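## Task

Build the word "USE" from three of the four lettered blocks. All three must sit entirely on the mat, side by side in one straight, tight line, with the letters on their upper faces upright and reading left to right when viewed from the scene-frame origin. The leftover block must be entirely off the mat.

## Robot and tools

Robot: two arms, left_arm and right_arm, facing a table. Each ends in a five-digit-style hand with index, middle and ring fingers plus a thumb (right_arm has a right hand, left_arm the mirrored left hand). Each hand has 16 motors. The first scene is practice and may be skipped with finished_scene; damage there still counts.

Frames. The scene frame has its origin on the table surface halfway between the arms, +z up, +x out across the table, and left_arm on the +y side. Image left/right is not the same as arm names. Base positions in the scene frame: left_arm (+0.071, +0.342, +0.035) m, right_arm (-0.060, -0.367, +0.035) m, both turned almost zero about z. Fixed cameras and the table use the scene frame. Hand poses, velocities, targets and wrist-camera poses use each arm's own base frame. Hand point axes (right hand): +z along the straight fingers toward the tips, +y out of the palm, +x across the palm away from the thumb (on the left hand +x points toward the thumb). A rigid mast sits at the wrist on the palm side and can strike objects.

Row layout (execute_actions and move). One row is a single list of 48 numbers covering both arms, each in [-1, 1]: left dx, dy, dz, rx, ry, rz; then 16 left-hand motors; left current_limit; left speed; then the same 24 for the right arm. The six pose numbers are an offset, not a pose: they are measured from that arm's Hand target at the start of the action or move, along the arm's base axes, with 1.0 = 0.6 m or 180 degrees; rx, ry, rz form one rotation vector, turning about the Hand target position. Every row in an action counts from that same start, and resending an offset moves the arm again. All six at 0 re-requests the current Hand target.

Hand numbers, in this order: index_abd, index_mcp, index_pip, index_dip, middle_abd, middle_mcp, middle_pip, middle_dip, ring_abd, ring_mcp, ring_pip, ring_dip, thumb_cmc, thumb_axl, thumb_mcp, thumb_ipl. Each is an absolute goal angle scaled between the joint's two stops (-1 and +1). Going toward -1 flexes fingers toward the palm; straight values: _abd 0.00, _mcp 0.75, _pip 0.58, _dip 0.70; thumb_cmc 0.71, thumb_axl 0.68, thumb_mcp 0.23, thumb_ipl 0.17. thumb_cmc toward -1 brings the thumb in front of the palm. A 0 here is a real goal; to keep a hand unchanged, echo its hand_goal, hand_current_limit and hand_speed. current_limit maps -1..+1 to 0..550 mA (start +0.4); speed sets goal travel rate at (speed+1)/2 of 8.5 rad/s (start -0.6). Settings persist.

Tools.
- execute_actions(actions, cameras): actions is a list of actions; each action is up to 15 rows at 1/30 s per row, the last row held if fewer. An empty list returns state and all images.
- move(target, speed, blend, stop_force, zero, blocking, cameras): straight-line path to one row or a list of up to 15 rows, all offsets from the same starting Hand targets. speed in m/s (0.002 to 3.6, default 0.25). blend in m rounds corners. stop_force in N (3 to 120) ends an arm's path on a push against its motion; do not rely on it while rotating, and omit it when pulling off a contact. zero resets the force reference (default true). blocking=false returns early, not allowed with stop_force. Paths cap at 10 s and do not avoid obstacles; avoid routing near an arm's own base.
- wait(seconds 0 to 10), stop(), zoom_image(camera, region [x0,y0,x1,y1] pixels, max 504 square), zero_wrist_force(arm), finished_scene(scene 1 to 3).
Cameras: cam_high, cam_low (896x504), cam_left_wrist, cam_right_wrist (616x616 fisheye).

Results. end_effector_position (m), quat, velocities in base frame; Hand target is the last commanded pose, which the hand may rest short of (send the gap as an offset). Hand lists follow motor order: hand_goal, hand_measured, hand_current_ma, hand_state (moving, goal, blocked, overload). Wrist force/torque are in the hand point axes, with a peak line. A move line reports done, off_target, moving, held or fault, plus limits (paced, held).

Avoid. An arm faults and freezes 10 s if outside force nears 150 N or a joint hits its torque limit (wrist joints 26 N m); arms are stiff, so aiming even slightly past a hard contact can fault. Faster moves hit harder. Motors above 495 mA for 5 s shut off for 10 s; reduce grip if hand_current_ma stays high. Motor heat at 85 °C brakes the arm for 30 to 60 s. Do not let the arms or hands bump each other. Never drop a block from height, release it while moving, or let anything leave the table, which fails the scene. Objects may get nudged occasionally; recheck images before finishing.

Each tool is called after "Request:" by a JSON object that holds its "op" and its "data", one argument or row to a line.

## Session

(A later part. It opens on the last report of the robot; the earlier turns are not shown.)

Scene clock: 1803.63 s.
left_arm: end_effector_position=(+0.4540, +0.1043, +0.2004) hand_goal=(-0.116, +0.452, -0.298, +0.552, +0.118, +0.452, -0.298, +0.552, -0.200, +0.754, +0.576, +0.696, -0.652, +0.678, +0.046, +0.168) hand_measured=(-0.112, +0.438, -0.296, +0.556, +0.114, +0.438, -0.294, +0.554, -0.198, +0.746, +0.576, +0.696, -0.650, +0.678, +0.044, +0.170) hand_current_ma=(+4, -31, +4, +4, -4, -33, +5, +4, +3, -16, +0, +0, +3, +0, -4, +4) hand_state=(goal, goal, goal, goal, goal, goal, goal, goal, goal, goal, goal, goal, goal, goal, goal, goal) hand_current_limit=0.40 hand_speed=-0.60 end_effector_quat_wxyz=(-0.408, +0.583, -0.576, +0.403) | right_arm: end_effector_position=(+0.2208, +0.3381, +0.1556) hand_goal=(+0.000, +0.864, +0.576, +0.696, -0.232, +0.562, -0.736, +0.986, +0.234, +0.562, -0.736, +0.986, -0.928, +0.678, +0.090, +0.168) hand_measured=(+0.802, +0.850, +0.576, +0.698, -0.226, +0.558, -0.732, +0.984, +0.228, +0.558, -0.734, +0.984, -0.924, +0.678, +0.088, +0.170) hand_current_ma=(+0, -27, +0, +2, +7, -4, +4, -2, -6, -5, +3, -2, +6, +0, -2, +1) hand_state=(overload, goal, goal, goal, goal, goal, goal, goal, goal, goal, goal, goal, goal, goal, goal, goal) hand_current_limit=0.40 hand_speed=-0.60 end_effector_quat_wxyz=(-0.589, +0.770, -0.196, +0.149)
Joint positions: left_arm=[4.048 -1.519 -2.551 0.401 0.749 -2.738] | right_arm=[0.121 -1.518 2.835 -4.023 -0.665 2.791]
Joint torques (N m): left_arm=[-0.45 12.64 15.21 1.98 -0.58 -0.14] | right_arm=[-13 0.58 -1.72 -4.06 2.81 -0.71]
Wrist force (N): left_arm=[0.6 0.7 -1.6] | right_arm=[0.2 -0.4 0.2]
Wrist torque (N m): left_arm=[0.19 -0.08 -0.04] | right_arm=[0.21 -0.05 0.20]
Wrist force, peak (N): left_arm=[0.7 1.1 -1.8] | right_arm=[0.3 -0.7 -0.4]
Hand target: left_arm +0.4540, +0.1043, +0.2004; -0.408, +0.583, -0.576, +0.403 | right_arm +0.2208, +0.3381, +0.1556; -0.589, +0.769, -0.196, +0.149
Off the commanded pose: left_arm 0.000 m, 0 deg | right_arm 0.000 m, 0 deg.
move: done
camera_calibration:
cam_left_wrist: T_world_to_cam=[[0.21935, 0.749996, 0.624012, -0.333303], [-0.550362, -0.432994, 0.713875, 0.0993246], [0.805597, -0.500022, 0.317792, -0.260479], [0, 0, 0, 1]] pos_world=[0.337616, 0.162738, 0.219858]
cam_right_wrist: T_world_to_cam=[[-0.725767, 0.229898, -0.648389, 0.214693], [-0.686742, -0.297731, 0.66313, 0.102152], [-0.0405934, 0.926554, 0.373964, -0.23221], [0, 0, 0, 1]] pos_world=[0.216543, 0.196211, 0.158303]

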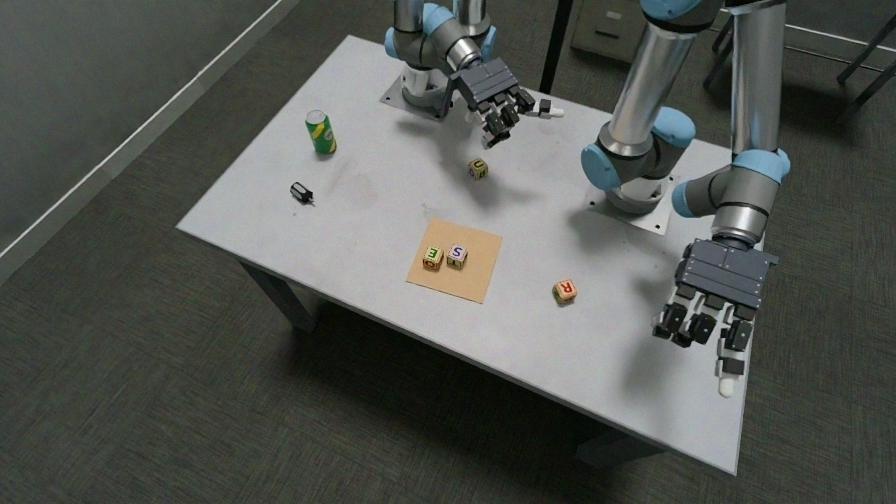

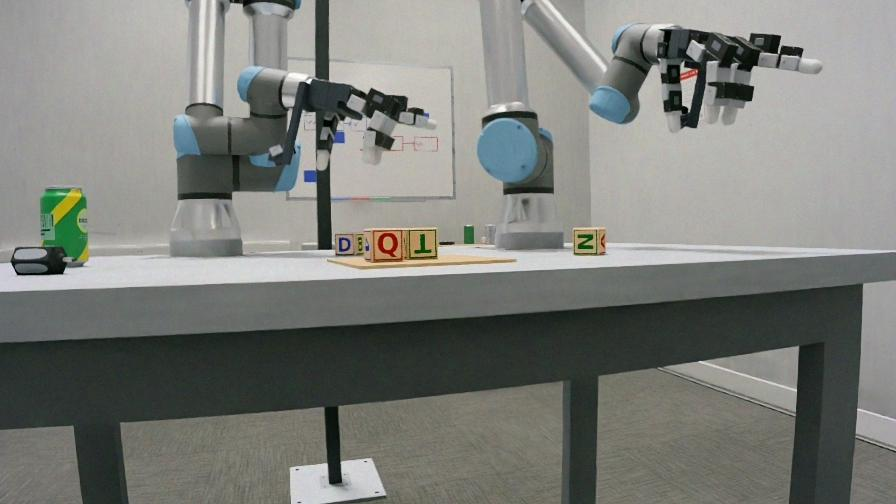

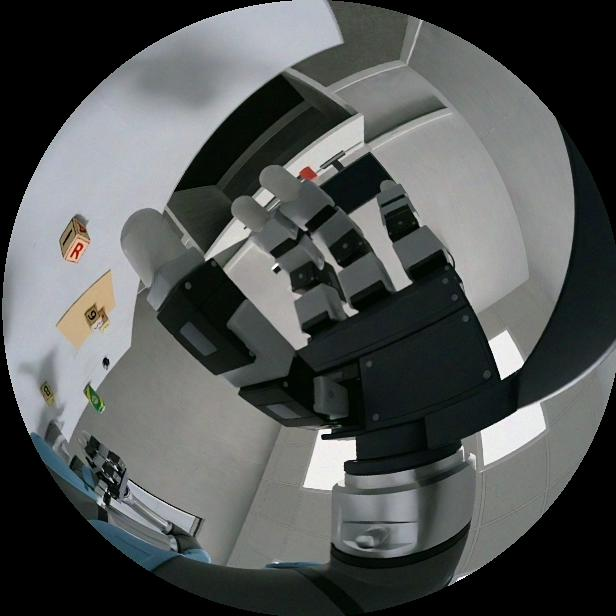

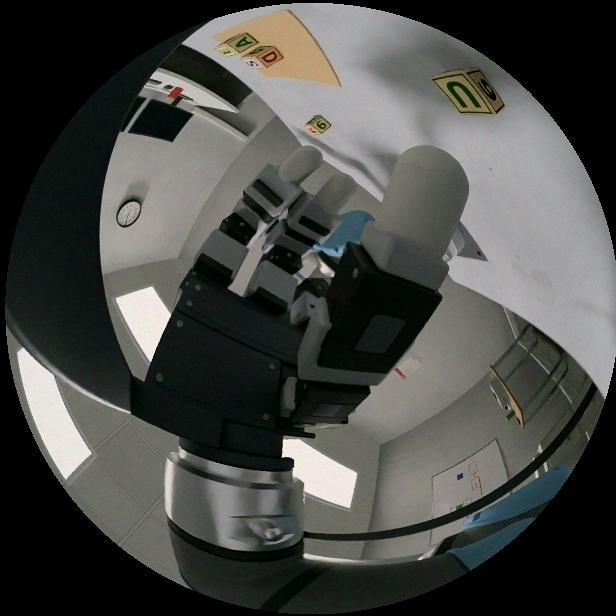

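Request:
{"op": "move", "data": {
  "target": [0,0,0,0,0,0,-0.117,0.452,-0.299,0.551,0.117,0.452,-0.299,0.551,-0.2,0.754,0.576,0.696,-0.653,0.678,0.045,0.168,0.4,-0.6,-0.004,0,-0.18,0,0,0,0,0.863,0.576,0.696,-0.233,0.562,-0.737,0.986,0.233,0.562,-0.737,0.986,-0.929,0.677,0.09,0.168,0.4,-0.6],
  "speed": 0.1,
  "stop_force": 6,
  "cameras": ["cam_high","cam_low","cam_right_wrist"]
}}

Request:
{"op": "zoom_image", "data": {
  "camera": "cam_right_wrist",
  "region": [200, 40, 540, 320]
}}

Request:
{"op": "zoom_image", "data": {
  "camera": "cam_low",
  "region": [280, 170, 480, 280]
}}

Request:
{"op": "zoom_image", "data": {
  "camera": "cam_high",
  "region": [420, 80, 560, 200]
}}

Scene clock: 1849.90 s.
left_arm: end_effector_position=(+0.4540, +0.1043, +0.2004) hand_goal=(-0.116, +0.452, -0.298, +0.552, +0.118, +0.452, -0.298, +0.552, -0.200, +0.754, +0.576, +0.696, -0.652, +0.678, +0.046, +0.168) hand_measured=(-0.112, +0.438, -0.296, +0.556, +0.114, +0.438, -0.294, +0.554, -0.198, +0.746, +0.576, +0.696, -0.650, +0.678, +0.044, +0.170) hand_current_ma=(+4, -31, +4, +4, -4, -33, +5, +4, +3, -16, +0, +0, +3, +0, -4, +4) hand_state=(goal, goal, goal, goal, goal, goal, goal, goal, goal, goal, goal, goal, goal, goal, goal, goal) hand_current_limit=0.40 hand_speed=-0.60 end_effector_quat_wxyz=(-0.408, +0.583, -0.576, +0.403) | right_arm: end_effector_position=(+0.2184, +0.3373, +0.0969) hand_goal=(+0.000, +0.864, +0.576, +0.696, -0.232, +0.562, -0.736, +0.986, +0.234, +0.562, -0.736, +0.986, -0.928, +0.678, +0.090, +0.168) hand_measured=(+0.802, +0.850, +0.576, +0.698, -0.226, +0.558, -0.732, +0.984, +0.228, +0.556, -0.734, +0.984, -0.924, +0.678, +0.088, +0.170) hand_current_ma=(+0, -27, +0, +2, +6, -6, +4, -2, -6, -7, +3, -2, +6, +0, -2, +1) hand_state=(overload, goal, goal, goal, goal, goal, goal, goal, goal, goal, goal, goal, goal, goal, goal, goal) hand_current_limit=0.40 hand_speed=-0.60 end_effector_quat_wxyz=(-0.580, +0.777, -0.195, +0.144)
Joint positions: left_arm=[4.048 -1.519 -2.551 0.401 0.749 -2.738] | right_arm=[0.13 -1.092 2.858 -4.434 -0.675 2.764]
Joint torques (N m): left_arm=[-0.09 12.86 16.06 1.78 -0.57 -0.07] | right_arm=[12.61 -30.95 -6.37 -0.86 -1.24 -1.96]
Wrist force (N): left_arm=[0.8 0.8 -1.6] | right_arm=[0.3 0.0 0.3]
Wrist torque (N m): left_arm=[0.20 -0.10 -0.03] | right_arm=[0.23 -0.06 0.17]
Wrist force, peak (N): left_arm=[0.7 1.1 -1.8] | right_arm=[-0.2 2.4 1.2]
Hand target: left_arm +0.4540, +0.1043, +0.2004; -0.408, +0.583, -0.576, +0.403 | right_arm +0.2184, +0.3373, +0.0969; -0.580, +0.777, -0.195, +0.144 (not the last commanded pose)
Off the commanded pose: left_arm 0.000 m, 0 deg | right_arm 0.049 m, 1 deg.
move: held (right_arm; a check stopped the path); limits=held
pose unreachable (right arm): on one or more control steps of this call, first in action 0 (counted from 0), this arm could not follow its commanded pose, so it was not sent that pose on those steps. It may still have moved: this result reports where it is.
cause: moving toward the commanded pose would bring two parts of the arm too close to each other (joints 3 (elbow) to 5 (wrist 2) lie between them).
camera_calibration:
cam_right_wrist: T_world_to_cam=[[-0.736031, 0.211119, -0.643185, 0.183185], [-0.675616, -0.28866, 0.678394, 0.132146], [-0.0424396, 0.933865, 0.355098, -0.209815], [0, 0, 0, 1]] pos_world=[0.215205, 0.195411, 0.10268]
Images, in order (width x height): cam_high 896x504, cam_low 896x504, cam_right_wrist 616x616.

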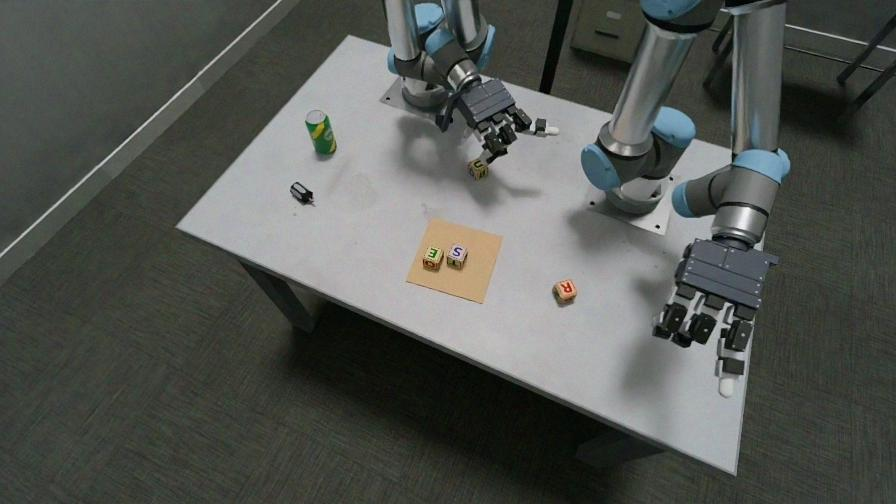

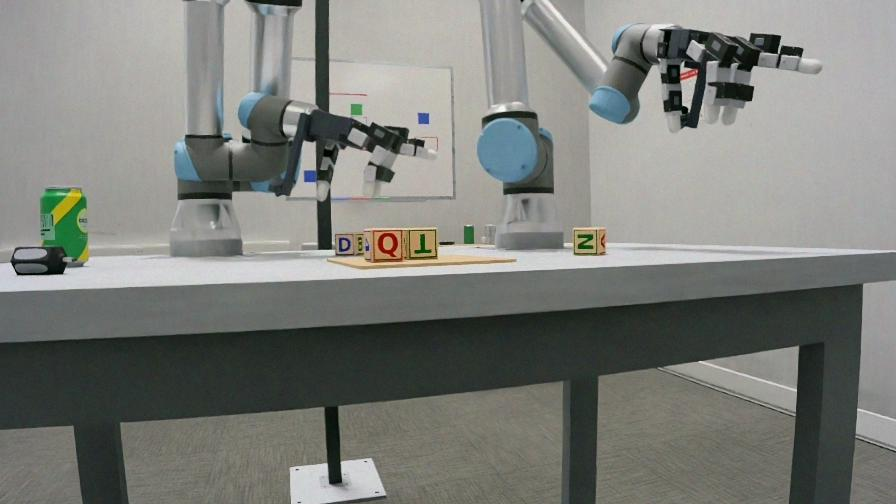

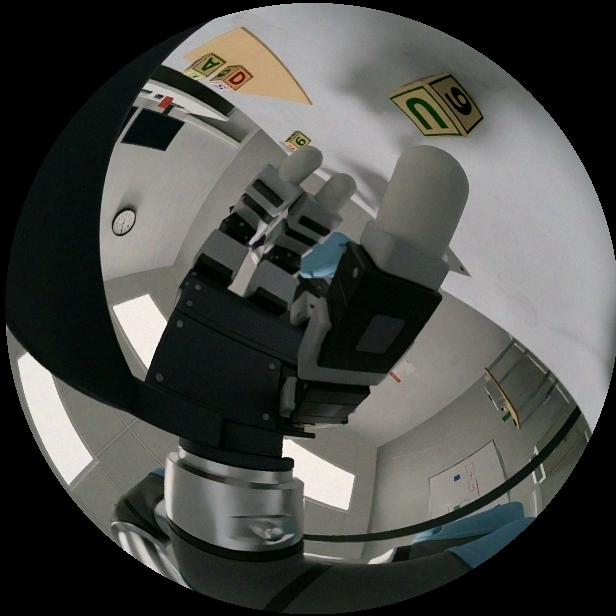

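Scaled by 1.482 from the camera's 616x616 image, which has a finer 880x880 frame.

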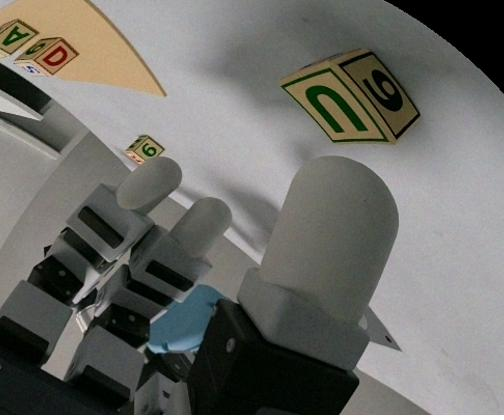

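Scaled by 2.520 from the camera's 896x504 image, which has a finer 1280x720 frame.

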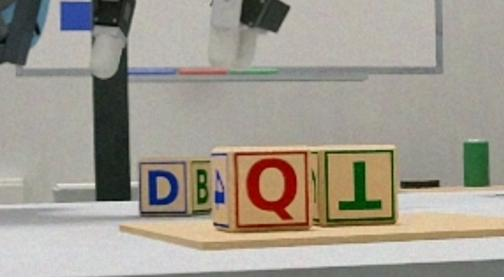

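Scaled by 3.600 from the camera's 896x504 image, which has a finer 1280x720 frame.

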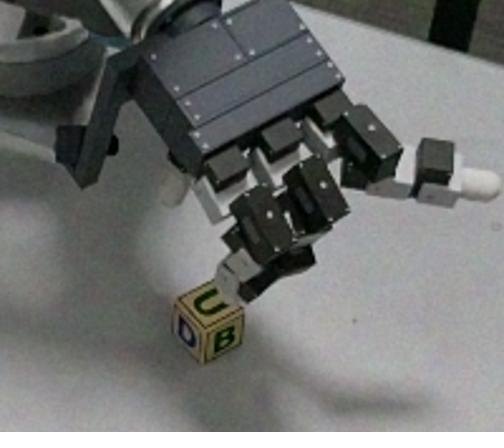

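Request:
{"op": "move", "data": {
  "target": [
    [0,0,0,0,0,0,-0.117,0.452,-0.299,0.551,0.117,0.452,-0.299,0.551,-0.2,0.754,0.576,0.696,-0.653,0.678,0.045,0.168,0.4,-0.6,0,0,0.13,0,0,0,0,0.863,0.576,0.696,-0.1,0.342,0.577,0.696,0.1,0.342,0.577,0.696,0.714,0.678,0.226,0.168,0.4,-0.6],
    [0,0,0,0,0,0,-0.117,0.452,-0.299,0.551,0.117,0.452,-0.299,0.551,-0.2,0.754,0.576,0.696,-0.653,0.678,0.045,0.168,0.4,-0.6,-0.0347,-0.0668,0.1885,-0.373,0.1656,0.039,0,0.863,0.576,0.696,-0.1,0.342,0.577,0.696,0.1,0.342,0.577,0.696,0.714,0.678,0.226,0.168,0.4,-0.6]
  ],
  "speed": 0.15,
  "blend": [0.02,0],
  "cameras": ["all"]
}}

Scene clock: 1980.77 s.
left_arm: end_effector_position=(+0.4540, +0.1043, +0.2004) hand_goal=(-0.116, +0.452, -0.298, +0.552, +0.118, +0.452, -0.298, +0.552, -0.200, +0.754, +0.576, +0.696, -0.652, +0.678, +0.046, +0.168) hand_measured=(-0.112, +0.438, -0.296, +0.556, +0.114, +0.438, -0.294, +0.554, -0.198, +0.746, +0.576, +0.696, -0.650, +0.678, +0.044, +0.170) hand_current_ma=(+4, -31, +4, +4, -4, -33, +5, +4, +3, -16, +0, +0, +3, +0, -4, +4) hand_state=(goal, goal, goal, goal, goal, goal, goal, goal, goal, goal, goal, goal, goal, goal, goal, goal) hand_current_limit=0.40 hand_speed=-0.60 end_effector_quat_wxyz=(-0.408, +0.583, -0.576, +0.403) | right_arm: end_effector_position=(+0.1975, +0.2972, +0.2100) hand_goal=(+0.000, +0.864, +0.576, +0.696, -0.100, +0.342, +0.578, +0.696, +0.100, +0.342, +0.578, +0.696, +0.714, +0.678, +0.226, +0.168) hand_measured=(+0.786, +0.858, +0.576, +0.698, -0.094, +0.344, +0.576, +0.698, +0.094, +0.342, +0.576, +0.698, +0.712, +0.678, +0.222, +0.170) hand_current_ma=(+0, -10, +0, +2, +8, +2, -1, +2, -8, +1, -2, +2, -3, +0, -7, +1) hand_state=(overload, goal, goal, goal, goal, goal, goal, goal, goal, goal, goal, goal, goal, goal, goal, goal) hand_current_limit=0.40 hand_speed=-0.60 end_effector_quat_wxyz=(+0.000, +0.985, -0.174, +0.000)
Joint positions: left_arm=[4.048 -1.519 -2.551 0.401 0.749 -2.738] | right_arm=[0.675 -1.664 2.046 -1.953 -1.571 2.595]
Joint torques (N m): left_arm=[0.52 12.54 16.01 1.87 -0.79 -0.22] | right_arm=[13.48 -9.02 -32.31 -0.96 -1.75 2.3]
Wrist force (N): left_arm=[0.6 0.8 -1.8] | right_arm=[0.3 -0.4 0.0]
Wrist torque (N m): left_arm=[0.22 -0.08 -0.05] | right_arm=[0.01 0.01 -0.03]
Wrist force, peak (N): left_arm=[0.9 1.3 -1.6] | right_arm=[0.0 0.7 0.9]
Hand target: left_arm +0.4540, +0.1043, +0.2004; -0.408, +0.583, -0.576, +0.403 | right_arm +0.1975, +0.2972, +0.2100; +0.000, +0.985, -0.174, +0.000
Off the commanded pose: left_arm 0.000 m, 0 deg | right_arm 0.000 m, 0 deg.
move: done
camera_calibration:
cam_left_wrist: T_world_to_cam=[[0.21935, 0.749996, 0.624012, -0.333303], [-0.550362, -0.432994, 0.713875, 0.0993246], [0.805597, -0.500022, 0.317792, -0.260479], [0, 0, 0, 1]] pos_world=[0.337616, 0.162738, 0.219858]
cam_right_wrist: T_world_to_cam=[[-0.929225, -0.368216, -0.0309464, 0.330815], [-0.268078, 0.614136, 0.742274, -0.332432], [-0.254312, 0.698036, -0.669381, 0.113772], [0, 0, 0, 1]] pos_world=[0.247218, 0.246553, 0.33315]

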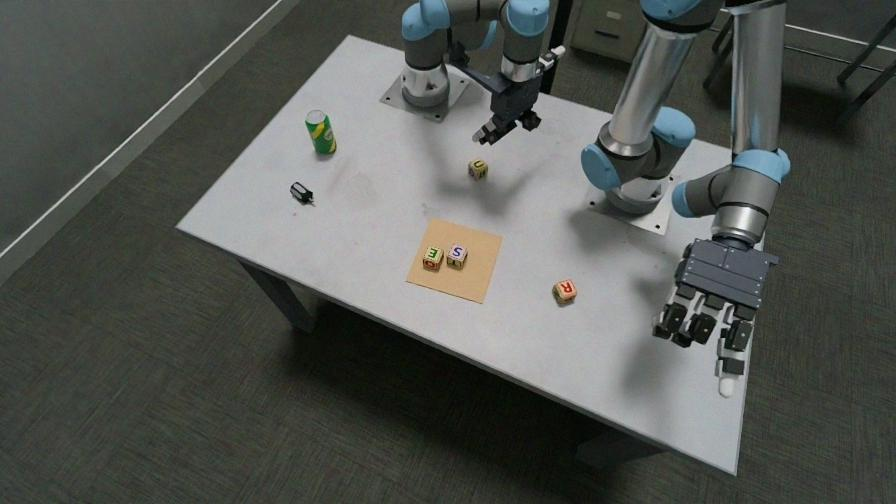

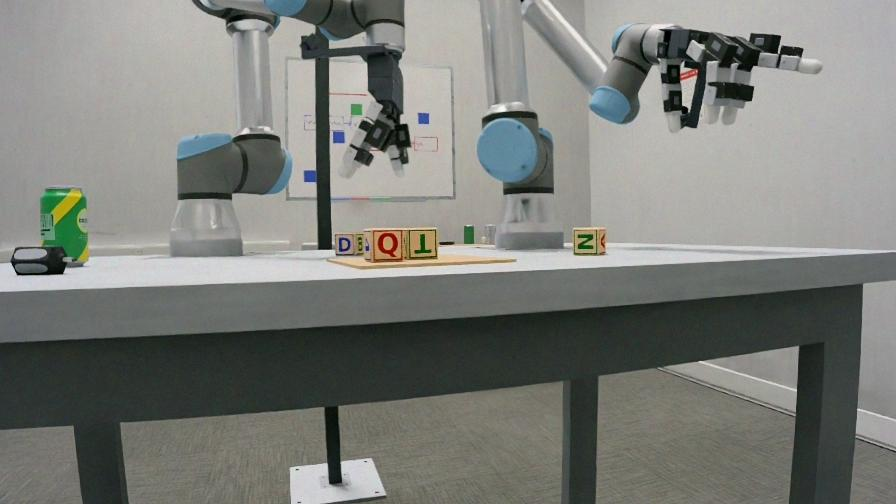

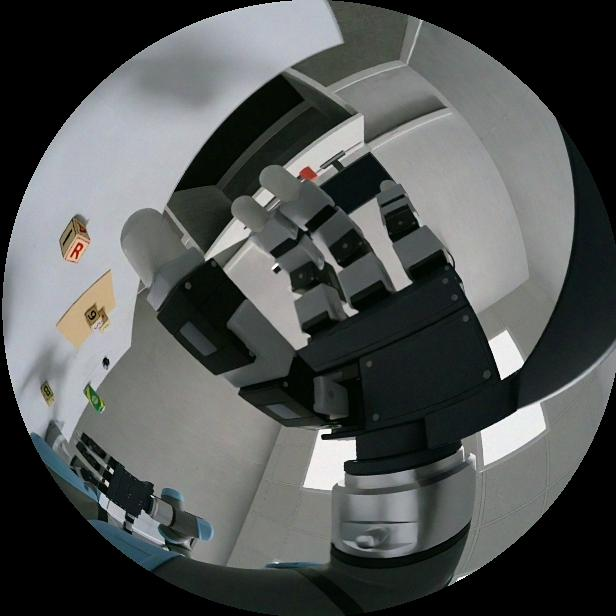

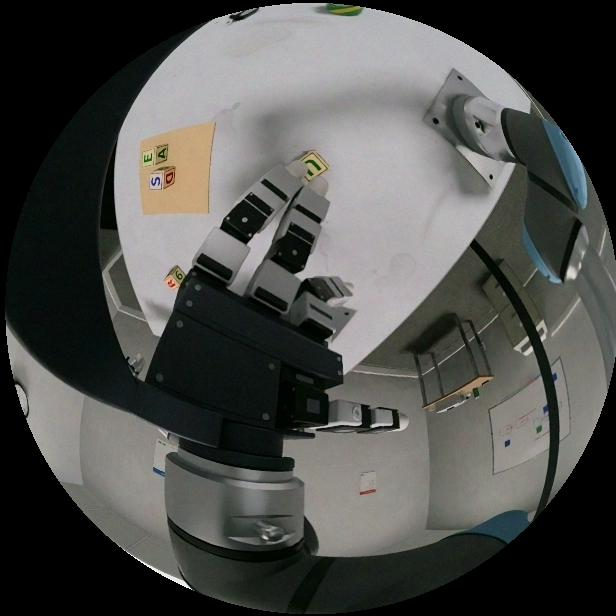

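Request:
{"op": "move", "data": {
  "target": [
    [0,0,0,0,0,0,-0.117,0.452,-0.299,0.551,0.117,0.452,-0.299,0.551,-0.2,0.754,0.576,0.696,-0.653,0.678,0.045,0.168,0.4,-0.6,0,0,-0.1417,0,0,0,0,-0.068,0.576,0.696,-0.1,0.342,0.577,0.696,0.1,0.342,0.577,0.696,0.714,0.678,0.226,0.168,0.4,-0.6],
    [0,0,0,0,0,0,-0.117,0.452,-0.299,0.551,0.117,0.452,-0.299,0.551,-0.2,0.754,0.576,0.696,-0.653,0.678,0.045,0.168,0.4,-0.6,0,0,-0.19,0,0,0,0,-0.068,0.576,0.696,-0.1,0.342,0.577,0.696,0.1,0.342,0.577,0.696,0.714,0.678,0.226,0.168,0.4,-0.6]
  ],
  "speed": [0.1, 0.015],
  "stop_force": 4,
  "cameras": ["cam_high","cam_low","cam_right_wrist"]
}}

Request:
{"op": "zoom_image", "data": {
  "camera": "cam_right_wrist",
  "region": [200, 80, 420, 300]
}}

Request:
{"op": "zoom_image", "data": {
  "camera": "cam_high",
  "region": [420, 80, 560, 200]
}}

Scene clock: 2016.80 s.
left_arm: end_effector_position=(+0.4540, +0.1043, +0.2004) hand_goal=(-0.116, +0.452, -0.298, +0.552, +0.118, +0.452, -0.298, +0.552, -0.200, +0.754, +0.576, +0.696, -0.652, +0.678, +0.046, +0.168) hand_measured=(-0.112, +0.438, -0.296, +0.556, +0.114, +0.438, -0.294, +0.554, -0.198, +0.746, +0.576, +0.696, -0.650, +0.678, +0.044, +0.170) hand_current_ma=(+4, -31, +4, +4, -4, -33, +5, +4, +3, -16, +0, +0, +3, +0, -4, +4) hand_state=(goal, goal, goal, goal, goal, goal, goal, goal, goal, goal, goal, goal, goal, goal, goal, goal) hand_current_limit=0.40 hand_speed=-0.60 end_effector_quat_wxyz=(-0.408, +0.583, -0.576, +0.403) | right_arm: end_effector_position=(+0.1975, +0.2972, +0.1101) hand_goal=(+0.000, -0.068, +0.576, +0.696, -0.100, +0.342, +0.578, +0.696, +0.100, +0.342, +0.578, +0.696, +0.714, +0.678, +0.226, +0.168) hand_measured=(+0.730, -0.054, +0.576, +0.698, -0.092, +0.340, +0.574, +0.696, +0.094, +0.340, +0.574, +0.696, +0.712, +0.678, +0.222, +0.168) hand_current_ma=(+0, +27, +0, +2, +11, -1, -3, +0, -6, -2, -5, +0, -3, +0, -7, +1) hand_state=(overload, goal, goal, goal, goal, goal, goal, goal, goal, goal, goal, goal, goal, goal, goal, goal) hand_current_limit=0.40 hand_speed=-0.60 end_effector_quat_wxyz=(+0.000, +0.985, -0.174, +0.000)
Joint positions: left_arm=[4.048 -1.519 -2.551 0.401 0.749 -2.738] | right_arm=[0.675 -1.523 2.206 -2.254 -1.571 2.595]
Joint torques (N m): left_arm=[-0.15 12.06 16.44 2.12 -0.72 -0.1] | right_arm=[9.28 -32.54 -27.08 -0.54 -1.75 2.2]
Wrist force (N): left_arm=[0.5 0.8 -1.4] | right_arm=[0.3 -1.1 -2.5]
Wrist torque (N m): left_arm=[0.19 -0.06 -0.06] | right_arm=[0.23 0.11 -0.06]
Wrist force, peak (N): left_arm=[0.8 0.9 -2.0] | right_arm=[-0.5 -3.3 -8.6]
Hand target: left_arm +0.4540, +0.1043, +0.2004; -0.408, +0.583, -0.576, +0.403 | right_arm +0.1975, +0.2972, +0.1101; +0.000, +0.985, -0.174, +0.000 (not the last commanded pose)
Off the commanded pose: left_arm 0.000 m, 0 deg | right_arm 0.014 m, 0 deg.
move: contact (right_arm); path passed 1 of 2 targets
camera_calibration:
cam_right_wrist: T_world_to_cam=[[-0.9292, -0.368289, -0.0308329, 0.327743], [-0.268076, 0.614224, 0.742203, -0.258272], [-0.254406, 0.69792, -0.669466, 0.0468364], [0, 0, 0, 1]] pos_world=[0.247218, 0.246653, 0.233151]
Images, in order (width x height): cam_high 896x504, cam_low 896x504, cam_right_wrist 616x616.

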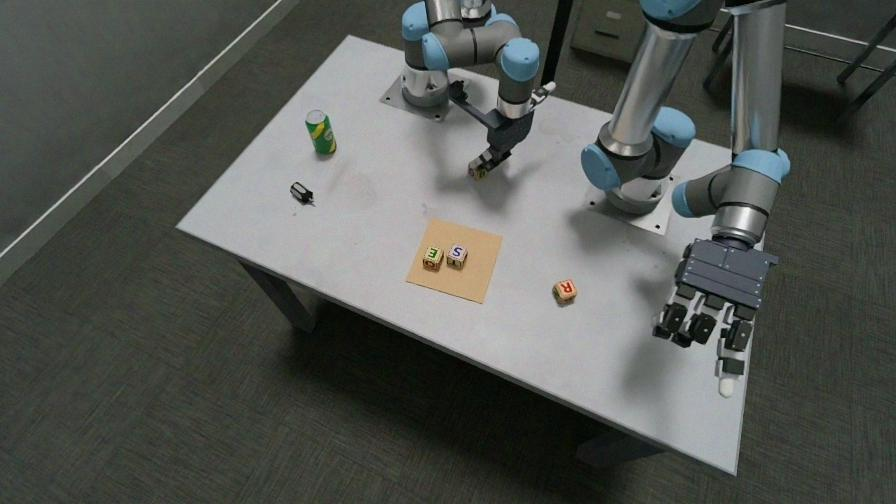

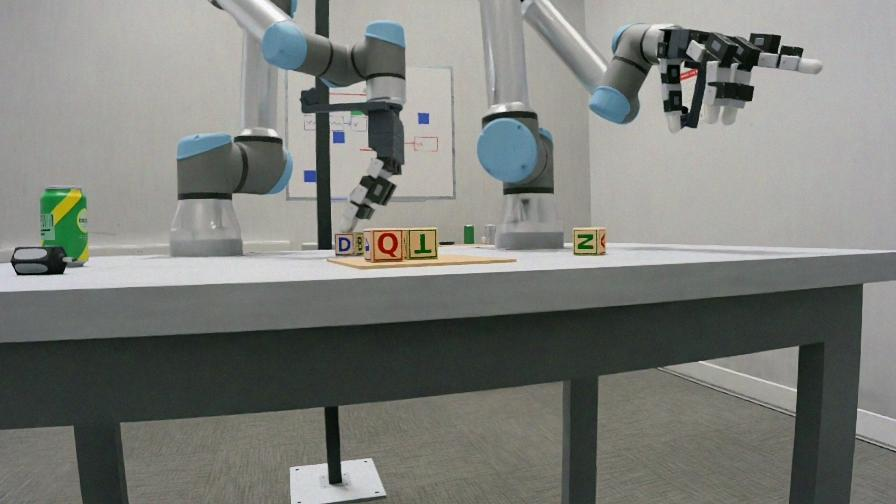

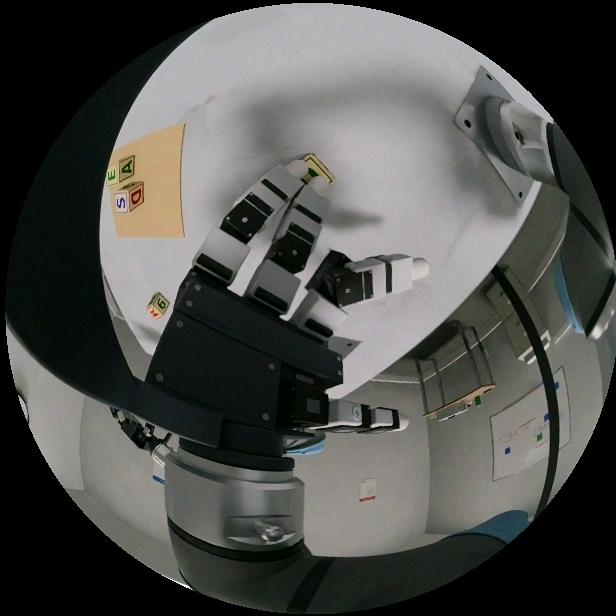

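Scaled by 2.291 from the camera's 616x616 image, which has a finer 880x880 frame.

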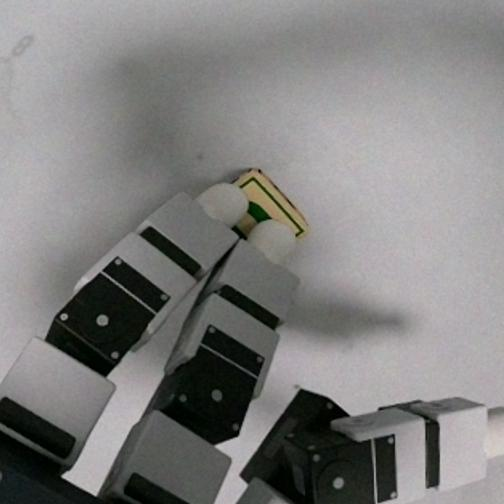

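Scaled by 3.600 from the camera's 896x504 image, which has a finer 1280x720 frame.

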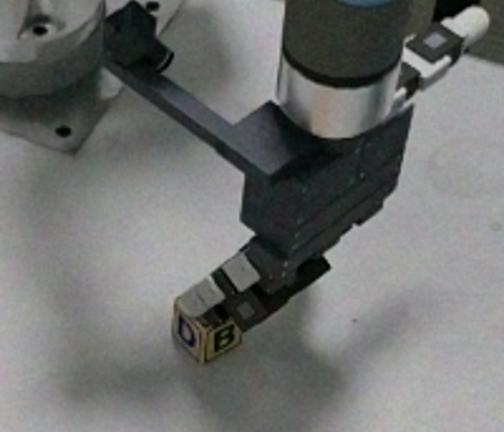

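Request:
{"op": "move", "data": {
  "target": [0,0,0,0,0,0,-0.117,0.452,-0.299,0.551,0.117,0.452,-0.299,0.551,-0.2,0.754,0.576,0.696,-0.653,0.678,0.045,0.168,0.4,-0.6,0,0,-0.0033,0,0,0,0,-0.068,0.576,0.696,-0.1,0.342,0.577,0.696,0.1,0.342,0.577,0.696,0.714,0.678,0.226,0.168,0.4,-0.6],
  "speed": 0.01
}}

Scene clock: 2032.90 s.
left_arm: end_effector_position=(+0.4540, +0.1043, +0.2004) hand_goal=(-0.116, +0.452, -0.298, +0.552, +0.118, +0.452, -0.298, +0.552, -0.200, +0.754, +0.576, +0.696, -0.652, +0.678, +0.046, +0.168) hand_measured=(-0.112, +0.438, -0.296, +0.556, +0.114, +0.438, -0.294, +0.554, -0.198, +0.746, +0.576, +0.696, -0.650, +0.678, +0.044, +0.170) hand_current_ma=(+4, -31, +4, +4, -4, -33, +5, +4, +3, -16, +0, +0, +3, +0, -4, +4) hand_state=(goal, goal, goal, goal, goal, goal, goal, goal, goal, goal, goal, goal, goal, goal, goal, goal) hand_current_limit=0.40 hand_speed=-0.60 end_effector_quat_wxyz=(-0.408, +0.583, -0.576, +0.403) | right_arm: end_effector_position=(+0.1975, +0.2972, +0.1081) hand_goal=(+0.000, -0.068, +0.576, +0.696, -0.100, +0.342, +0.578, +0.696, +0.100, +0.342, +0.578, +0.696, +0.714, +0.678, +0.226, +0.168) hand_measured=(+0.730, -0.054, +0.576, +0.698, -0.088, +0.316, +0.564, +0.690, +0.100, +0.316, +0.562, +0.690, +0.712, +0.678, +0.222, +0.168) hand_current_ma=(+0, +27, +0, +2, +19, -63, -25, -7, +0, -65, -32, -8, -3, +0, -7, +1) hand_state=(overload, goal, goal, goal, goal, blocked, goal, goal, goal, blocked, goal, goal, goal, goal, goal, goal) hand_current_limit=0.40 hand_speed=-0.60 end_effector_quat_wxyz=(+0.000, +0.985, -0.174, +0.000)
Joint positions: left_arm=[4.048 -1.519 -2.551 0.401 0.749 -2.738] | right_arm=[0.675 -1.52 2.209 -2.26 -1.571 2.595]
Joint torques (N m): left_arm=[1.02 12.26 17.31 1.81 -0.72 -0.22] | right_arm=[-0.55 -7.34 -9.19 -3.11 -0.86 1.96]
Wrist force (N): left_arm=[0.5 0.9 -1.6] | right_arm=[-0.7 -3.6 -11.9]
Wrist torque (N m): left_arm=[0.21 -0.06 -0.06] | right_arm=[0.56 0.49 -0.19]
Wrist force, peak (N): left_arm=[0.5 1.0 -1.9] | right_arm=[-0.5 -3.7 -12.2]
Hand target: left_arm +0.4540, +0.1043, +0.2004; -0.408, +0.583, -0.576, +0.403 | right_arm +0.1975, +0.2972, +0.1081; +0.000, +0.985, -0.174, +0.000
Off the commanded pose: left_arm 0.000 m, 0 deg | right_arm 0.000 m, 0 deg.
move: done

Request:
{"op": "move", "data": {
  "target": [
    [0,0,0,0,0,0,-0.117,0.452,-0.299,0.551,0.117,0.452,-0.299,0.551,-0.2,0.754,0.576,0.696,-0.653,0.678,0.045,0.168,0.4,-0.6,0.0047,0.0198,0,0,0,-0.0833,0,-0.068,0.576,0.696,-0.1,0.342,0.577,0.696,0.1,0.342,0.577,0.696,0.714,0.678,0.226,0.168,0.4,-0.6],
    [0,0,0,0,0,0,-0.117,0.452,-0.299,0.551,0.117,0.452,-0.299,0.551,-0.2,0.754,0.576,0.696,-0.653,0.678,0.045,0.168,0.4,-0.6,0.0145,0.0378,0,0,0,-0.1667,0,-0.068,0.576,0.696,-0.1,0.342,0.577,0.696,0.1,0.342,0.577,0.696,0.714,0.678,0.226,0.168,0.4,-0.6],
    [0,0,0,0,0,0,-0.117,0.452,-0.299,0.551,0.117,0.452,-0.299,0.551,-0.2,0.754,0.576,0.696,-0.653,0.678,0.045,0.168,0.4,-0.6,0.0285,0.0525,0,0,0,-0.25,0,-0.068,0.576,0.696,-0.1,0.342,0.577,0.696,0.1,0.342,0.577,0.696,0.714,0.678,0.226,0.168,0.4,-0.6]
  ],
  "speed": 0.15,
  "blend": [0.002,0.002,0],
  "cameras": ["cam_high","cam_low","cam_right_wrist"]
}}

Request:
{"op": "zoom_image", "data": {
  "camera": "cam_right_wrist",
  "region": [200, 80, 420, 300]
}}

Request:
{"op": "zoom_image", "data": {
  "camera": "cam_high",
  "region": [420, 80, 560, 200]
}}

Scene clock: 2064.27 s.
left_arm: end_effector_position=(+0.4540, +0.1043, +0.2004) hand_goal=(-0.116, +0.452, -0.298, +0.552, +0.118, +0.452, -0.298, +0.552, -0.200, +0.754, +0.576, +0.696, -0.652, +0.678, +0.046, +0.168) hand_measured=(-0.112, +0.438, -0.296, +0.556, +0.114, +0.438, -0.294, +0.554, -0.198, +0.746, +0.576, +0.696, -0.650, +0.678, +0.044, +0.170) hand_current_ma=(+4, -31, +4, +4, -4, -33, +5, +4, +3, -16, +0, +0, +3, +0, -4, +4) hand_state=(goal, goal, goal, goal, goal, goal, goal, goal, goal, goal, goal, goal, goal, goal, goal, goal) hand_current_limit=0.40 hand_speed=-0.60 end_effector_quat_wxyz=(-0.408, +0.583, -0.576, +0.403) | right_arm: end_effector_position=(+0.2146, +0.3287, +0.1081) hand_goal=(+0.000, -0.068, +0.576, +0.696, -0.100, +0.342, +0.578, +0.696, +0.100, +0.342, +0.578, +0.696, +0.714, +0.678, +0.226, +0.168) hand_measured=(+0.730, -0.054, +0.576, +0.698, -0.090, +0.326, +0.568, +0.690, +0.096, +0.328, +0.566, +0.690, +0.712, +0.678, +0.222, +0.168) hand_current_ma=(+0, +27, +0, +2, +14, -31, -17, -8, -4, -27, -20, -7, -2, +0, -7, +1) hand_state=(overload, goal, goal, goal, goal, goal, goal, goal, goal, goal, goal, goal, goal, goal, goal, goal) hand_current_limit=0.40 hand_speed=-0.60 end_effector_quat_wxyz=(+0.000, +0.843, -0.537, +0.000)
Joint positions: left_arm=[4.048 -1.519 -2.551 0.401 0.749 -2.738] | right_arm=[0.556 -1.49 2.177 -2.258 -1.571 3.262]
Joint torques (N m): left_arm=[-0.42 11.77 17.05 1.97 -0.64 0.04] | right_arm=[-12.05 -33.94 -13.15 -3.8 -1.65 2.23]
Wrist force (N): left_arm=[0.8 0.5 -1.6] | right_arm=[0.2 -0.2 -2.6]
Wrist torque (N m): left_arm=[0.16 -0.11 -0.02] | right_arm=[0.20 0.17 -0.04]
Wrist force, peak (N): left_arm=[0.6 0.8 -2.0] | right_arm=[-0.2 -3.5 -12.4]
Hand target: left_arm +0.4540, +0.1043, +0.2004; -0.408, +0.583, -0.576, +0.403 | right_arm +0.2146, +0.3287, +0.1081; +0.000, +0.843, -0.538, +0.000
Off the commanded pose: left_arm 0.000 m, 0 deg | right_arm 0.000 m, 0 deg.
move: done
camera_calibration:
cam_right_wrist: T_world_to_cam=[[-0.917524, 0.396487, -0.0307724, 0.101212], [0.244724, 0.623925, 0.742178, -0.384733], [0.313464, 0.673435, -0.669497, -0.0858916], [0, 0, 0, 1]] pos_world=[0.213942, 0.257758, 0.231151]
Images, in order (width x height): cam_high 896x504, cam_low 896x504, cam_right_wrist 616x616.

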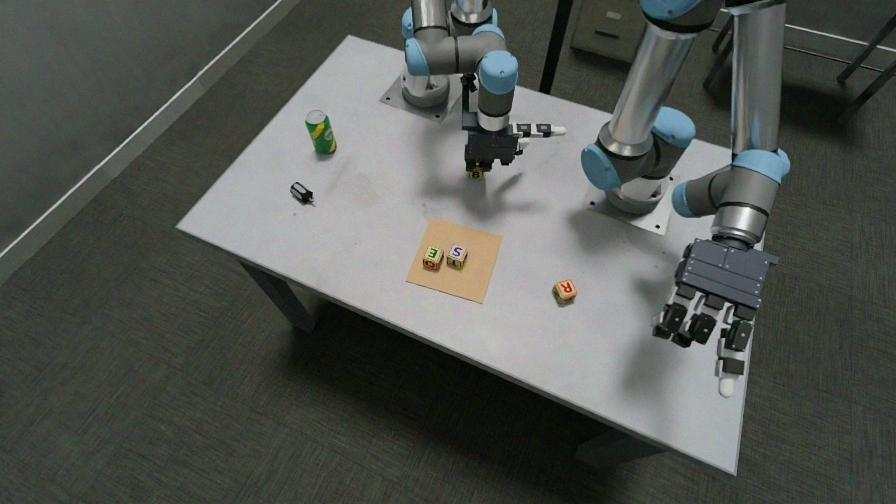

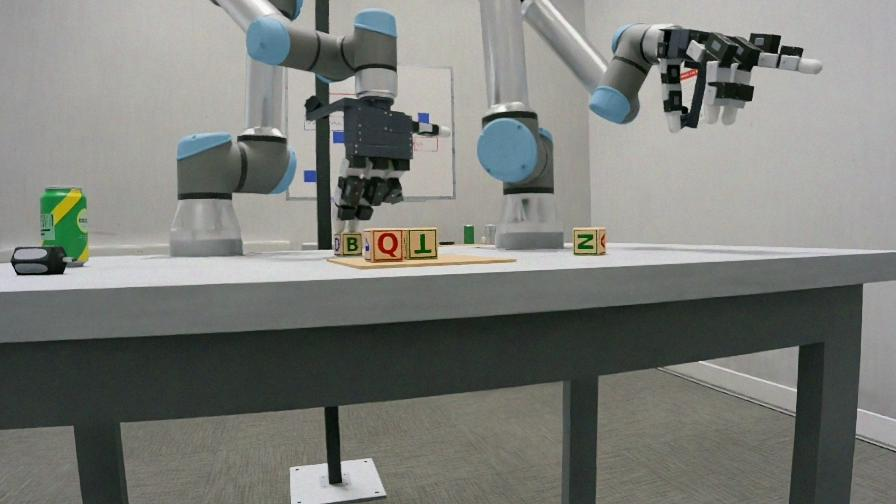

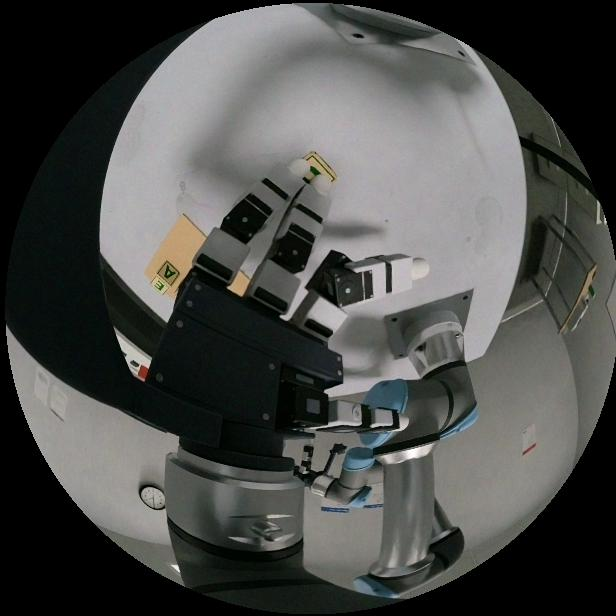

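Scaled by 2.291 from the camera's 616x616 image, which has a finer 880x880 frame.

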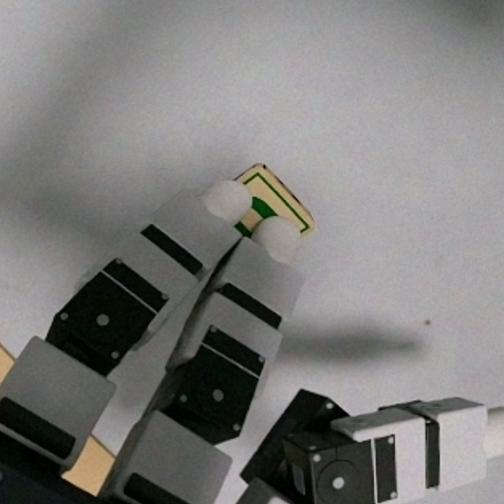

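Scaled by 3.600 from the camera's 896x504 image, which has a finer 1280x720 frame.

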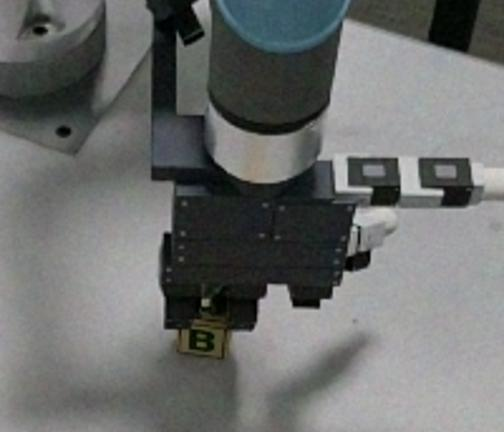

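Request:
{"op": "execute_actions", "data": {
  "actions": [],
  "cameras": ["cam_low","cam_high"]
}}

Scene clock: 2113.53 s.
left_arm: end_effector_position=(+0.4540, +0.1043, +0.2004) hand_goal=(-0.116, +0.452, -0.298, +0.552, +0.118, +0.452, -0.298, +0.552, -0.200, +0.754, +0.576, +0.696, -0.652, +0.678, +0.046, +0.168) hand_measured=(-0.112, +0.438, -0.296, +0.556, +0.114, +0.438, -0.294, +0.554, -0.198, +0.746, +0.576, +0.696, -0.650, +0.678, +0.044, +0.170) hand_current_ma=(+4, -31, +4, +4, -4, -33, +5, +4, +3, -16, +0, +0, +3, +0, -4, +4) hand_state=(goal, goal, goal, goal, goal, goal, goal, goal, goal, goal, goal, goal, goal, goal, goal, goal) hand_current_limit=0.40 hand_speed=-0.60 end_effector_quat_wxyz=(-0.408, +0.583, -0.576, +0.403) | right_arm: end_effector_position=(+0.2146, +0.3287, +0.1081) hand_goal=(+0.000, -0.068, +0.576, +0.696, -0.100, +0.342, +0.578, +0.696, +0.100, +0.342, +0.578, +0.696, +0.714, +0.678, +0.226, +0.168) hand_measured=(+0.730, -0.054, +0.576, +0.698, -0.090, +0.326, +0.568, +0.690, +0.096, +0.328, +0.566, +0.690, +0.712, +0.678, +0.222, +0.168) hand_current_ma=(+0, +27, +0, +2, +14, -31, -17, -8, -4, -27, -20, -7, -2, +0, -7, +1) hand_state=(overload, goal, goal, goal, goal, goal, goal, goal, goal, goal, goal, goal, goal, goal, goal, goal) hand_current_limit=0.40 hand_speed=-0.60 end_effector_quat_wxyz=(+0.000, +0.843, -0.538, +0.000)
Joint positions: left_arm=[4.048 -1.519 -2.551 0.401 0.749 -2.738] | right_arm=[0.556 -1.491 2.177 -2.258 -1.571 3.262]
Joint velocities: within noise
Joint torques (N m): left_arm=[-0.18 12.52 17.58 1.9 -0.68 -0.19] | right_arm=[-11.67 -33.58 -13.4 -3.99 -1.73 2.25]
Motor temperatures (°C): left_arm=[27 27 23 33 31 39] | right_arm=[29 30 27 33 31 36]
Wrist force (N): left_arm=[0.6 0.7 -1.8] | right_arm=[0.4 -0.2 -2.8]
Wrist torque (N m): left_arm=[0.21 -0.09 -0.04] | right_arm=[0.22 0.15 -0.03]
Wrist force, peak (N): left_arm=[0.8 1.1 -1.8] | right_arm=[0.3 -0.2 -2.8]
Hand target: left_arm +0.4540, +0.1043, +0.2004; -0.408, +0.583, -0.576, +0.403 | right_arm +0.2146, +0.3287, +0.1081; +0.000, +0.843, -0.538, +0.000
Off the commanded pose: left_arm 0.000 m, 0 deg | right_arm 0.000 m, 0 deg.
Images, in order (width x height): cam_high 896x504, cam_low 896x504.

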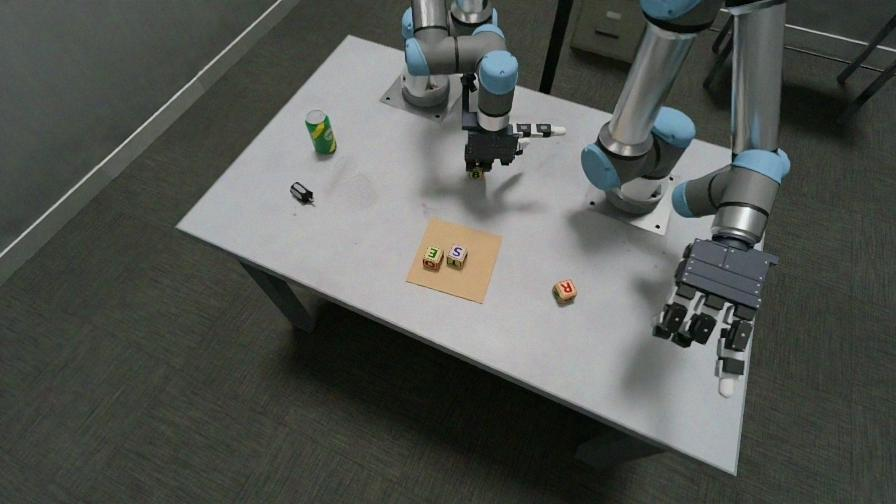

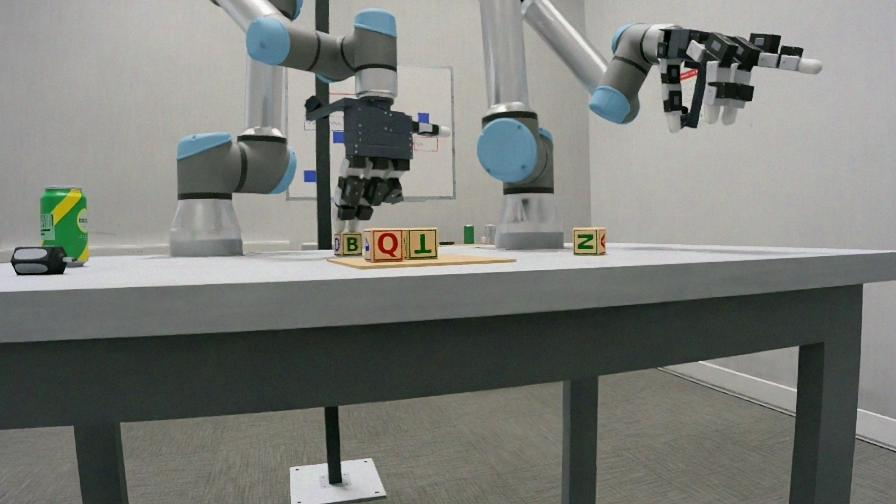

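Request:
{"op": "move", "data": {
  "target": [
    [0,0,0,0,0,0,-0.116,0.452,-0.298,0.552,0.118,0.452,-0.298,0.552,-0.2,0.754,0.576,0.696,-0.652,0.678,0.046,0.168,0.4,-0.6,0.0173,0.0108,-0.0017,0,0,-0.0833,0,-0.068,0.576,0.696,-0.1,0.342,0.577,0.696,0.1,0.342,0.577,0.696,0.714,0.678,0.226,0.168,0.4,-0.6],
    [0,0,0,0,0,0,-0.116,0.452,-0.298,0.552,0.118,0.452,-0.298,0.552,-0.2,0.754,0.576,0.696,-0.652,0.678,0.046,0.168,0.4,-0.6,0.0368,0.0167,-0.0017,0,0,-0.1667,0,-0.068,0.576,0.696,-0.1,0.342,0.577,0.696,0.1,0.342,0.577,0.696,0.714,0.678,0.226,0.168,0.4,-0.6],
    [0,0,0,0,0,0,-0.116,0.452,-0.298,0.552,0.118,0.452,-0.298,0.552,-0.2,0.754,0.576,0.696,-0.652,0.678,0.046,0.168,0.4,-0.6,0.0573,0.0173,-0.0017,0,0,-0.25,0,-0.068,0.576,0.696,-0.1,0.342,0.577,0.696,0.1,0.342,0.577,0.696,0.714,0.678,0.226,0.168,0.4,-0.6],
    [0,0,0,0,0,0,-0.116,0.452,-0.298,0.552,0.118,0.452,-0.298,0.552,-0.2,0.754,0.576,0.696,-0.652,0.678,0.046,0.168,0.4,-0.6,0.0772,0.0127,-0.0017,0,0,-0.3333,0,-0.068,0.576,0.696,-0.1,0.342,0.577,0.696,0.1,0.342,0.577,0.696,0.714,0.678,0.226,0.168,0.4,-0.6]
  ],
  "blend": 0.005,
  "speed": 0.12,
  "cameras": ["cam_low"]
}}

Scene clock: 2134.00 s.
left_arm: end_effector_position=(+0.4540, +0.1043, +0.2004) hand_goal=(-0.116, +0.452, -0.298, +0.552, +0.118, +0.452, -0.298, +0.552, -0.200, +0.754, +0.576, +0.696, -0.652, +0.678, +0.046, +0.168) hand_measured=(-0.112, +0.438, -0.296, +0.556, +0.114, +0.438, -0.294, +0.554, -0.198, +0.746, +0.576, +0.696, -0.650, +0.678, +0.044, +0.170) hand_current_ma=(+4, -31, +4, +4, -4, -33, +5, +4, +3, -16, +0, +0, +3, +0, -4, +4) hand_state=(goal, goal, goal, goal, goal, goal, goal, goal, goal, goal, goal, goal, goal, goal, goal, goal) hand_current_limit=0.40 hand_speed=-0.60 end_effector_quat_wxyz=(-0.408, +0.583, -0.576, +0.403) | right_arm: end_effector_position=(+0.2609, +0.3363, +0.1071) hand_goal=(+0.000, -0.068, +0.576, +0.696, -0.100, +0.342, +0.578, +0.696, +0.100, +0.342, +0.578, +0.696, +0.714, +0.678, +0.226, +0.168) hand_measured=(+0.730, -0.054, +0.576, +0.698, -0.092, +0.320, +0.564, +0.688, +0.094, +0.322, +0.564, +0.690, +0.712, +0.678, +0.222, +0.168) hand_current_ma=(+0, +27, +0, +2, +11, -51, -24, -11, -6, -46, -25, -9, -2, +0, -7, +1) hand_state=(overload, goal, goal, goal, goal, blocked, goal, goal, goal, blocked, goal, goal, goal, goal, goal, goal) hand_current_limit=0.40 hand_speed=-0.60 end_effector_quat_wxyz=(+0.000, -0.462, +0.887, +0.000)
Joint positions: left_arm=[4.048 -1.519 -2.551 0.401 0.749 -2.738] | right_arm=[0.377 -1.587 2.281 -2.265 -1.572 4.13]
Joint torques (N m): left_arm=[0.73 12.06 16.99 1.83 -0.63 -0.02] | right_arm=[-11.97 -27.43 -12.92 -1.04 -1.82 2.24]
Wrist force (N): left_arm=[0.8 0.7 -1.7] | right_arm=[0.2 -0.4 -4.8]
Wrist torque (N m): left_arm=[0.20 -0.10 -0.03] | right_arm=[0.17 0.34 -0.08]
Wrist force, peak (N): left_arm=[0.9 1.0 -1.9] | right_arm=[0.9 -1.1 -6.7]
Hand target: left_arm +0.4540, +0.1043, +0.2004; -0.408, +0.583, -0.576, +0.403 | right_arm +0.2610, +0.3363, +0.1071; +0.000, -0.462, +0.887, +0.000
Off the commanded pose: left_arm 0.000 m, 0 deg | right_arm 0.000 m, 0 deg.
move: done; blend cut to 0 m at target 1
Images, in order (width x height): cam_low 896x504.

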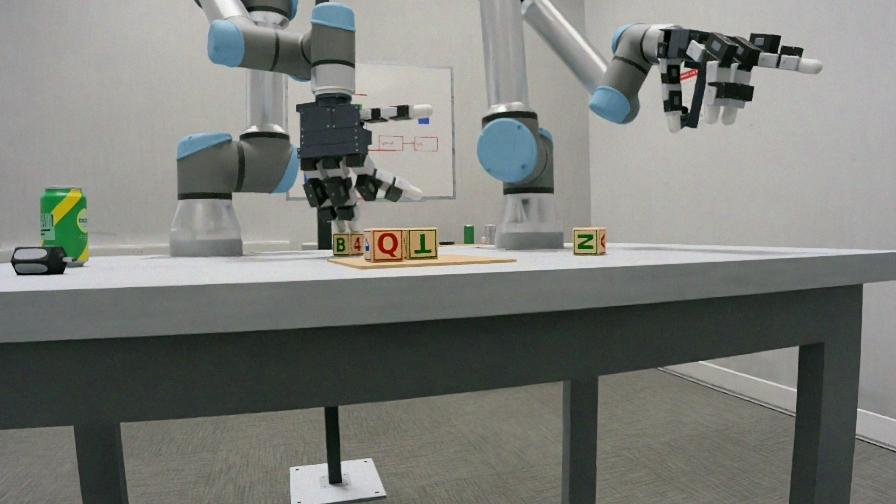

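Request:
{"op": "zoom_image", "data": {
  "camera": "cam_low",
  "region": [280, 170, 480, 280]
}}

Scaled by 2.520 from the camera's 896x504 image, which has a finer 1280x720 frame.

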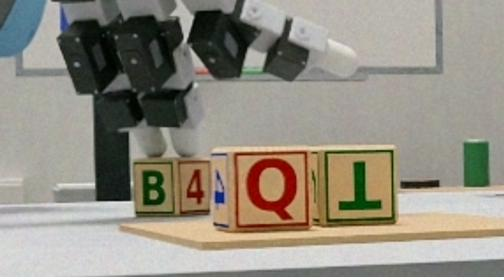

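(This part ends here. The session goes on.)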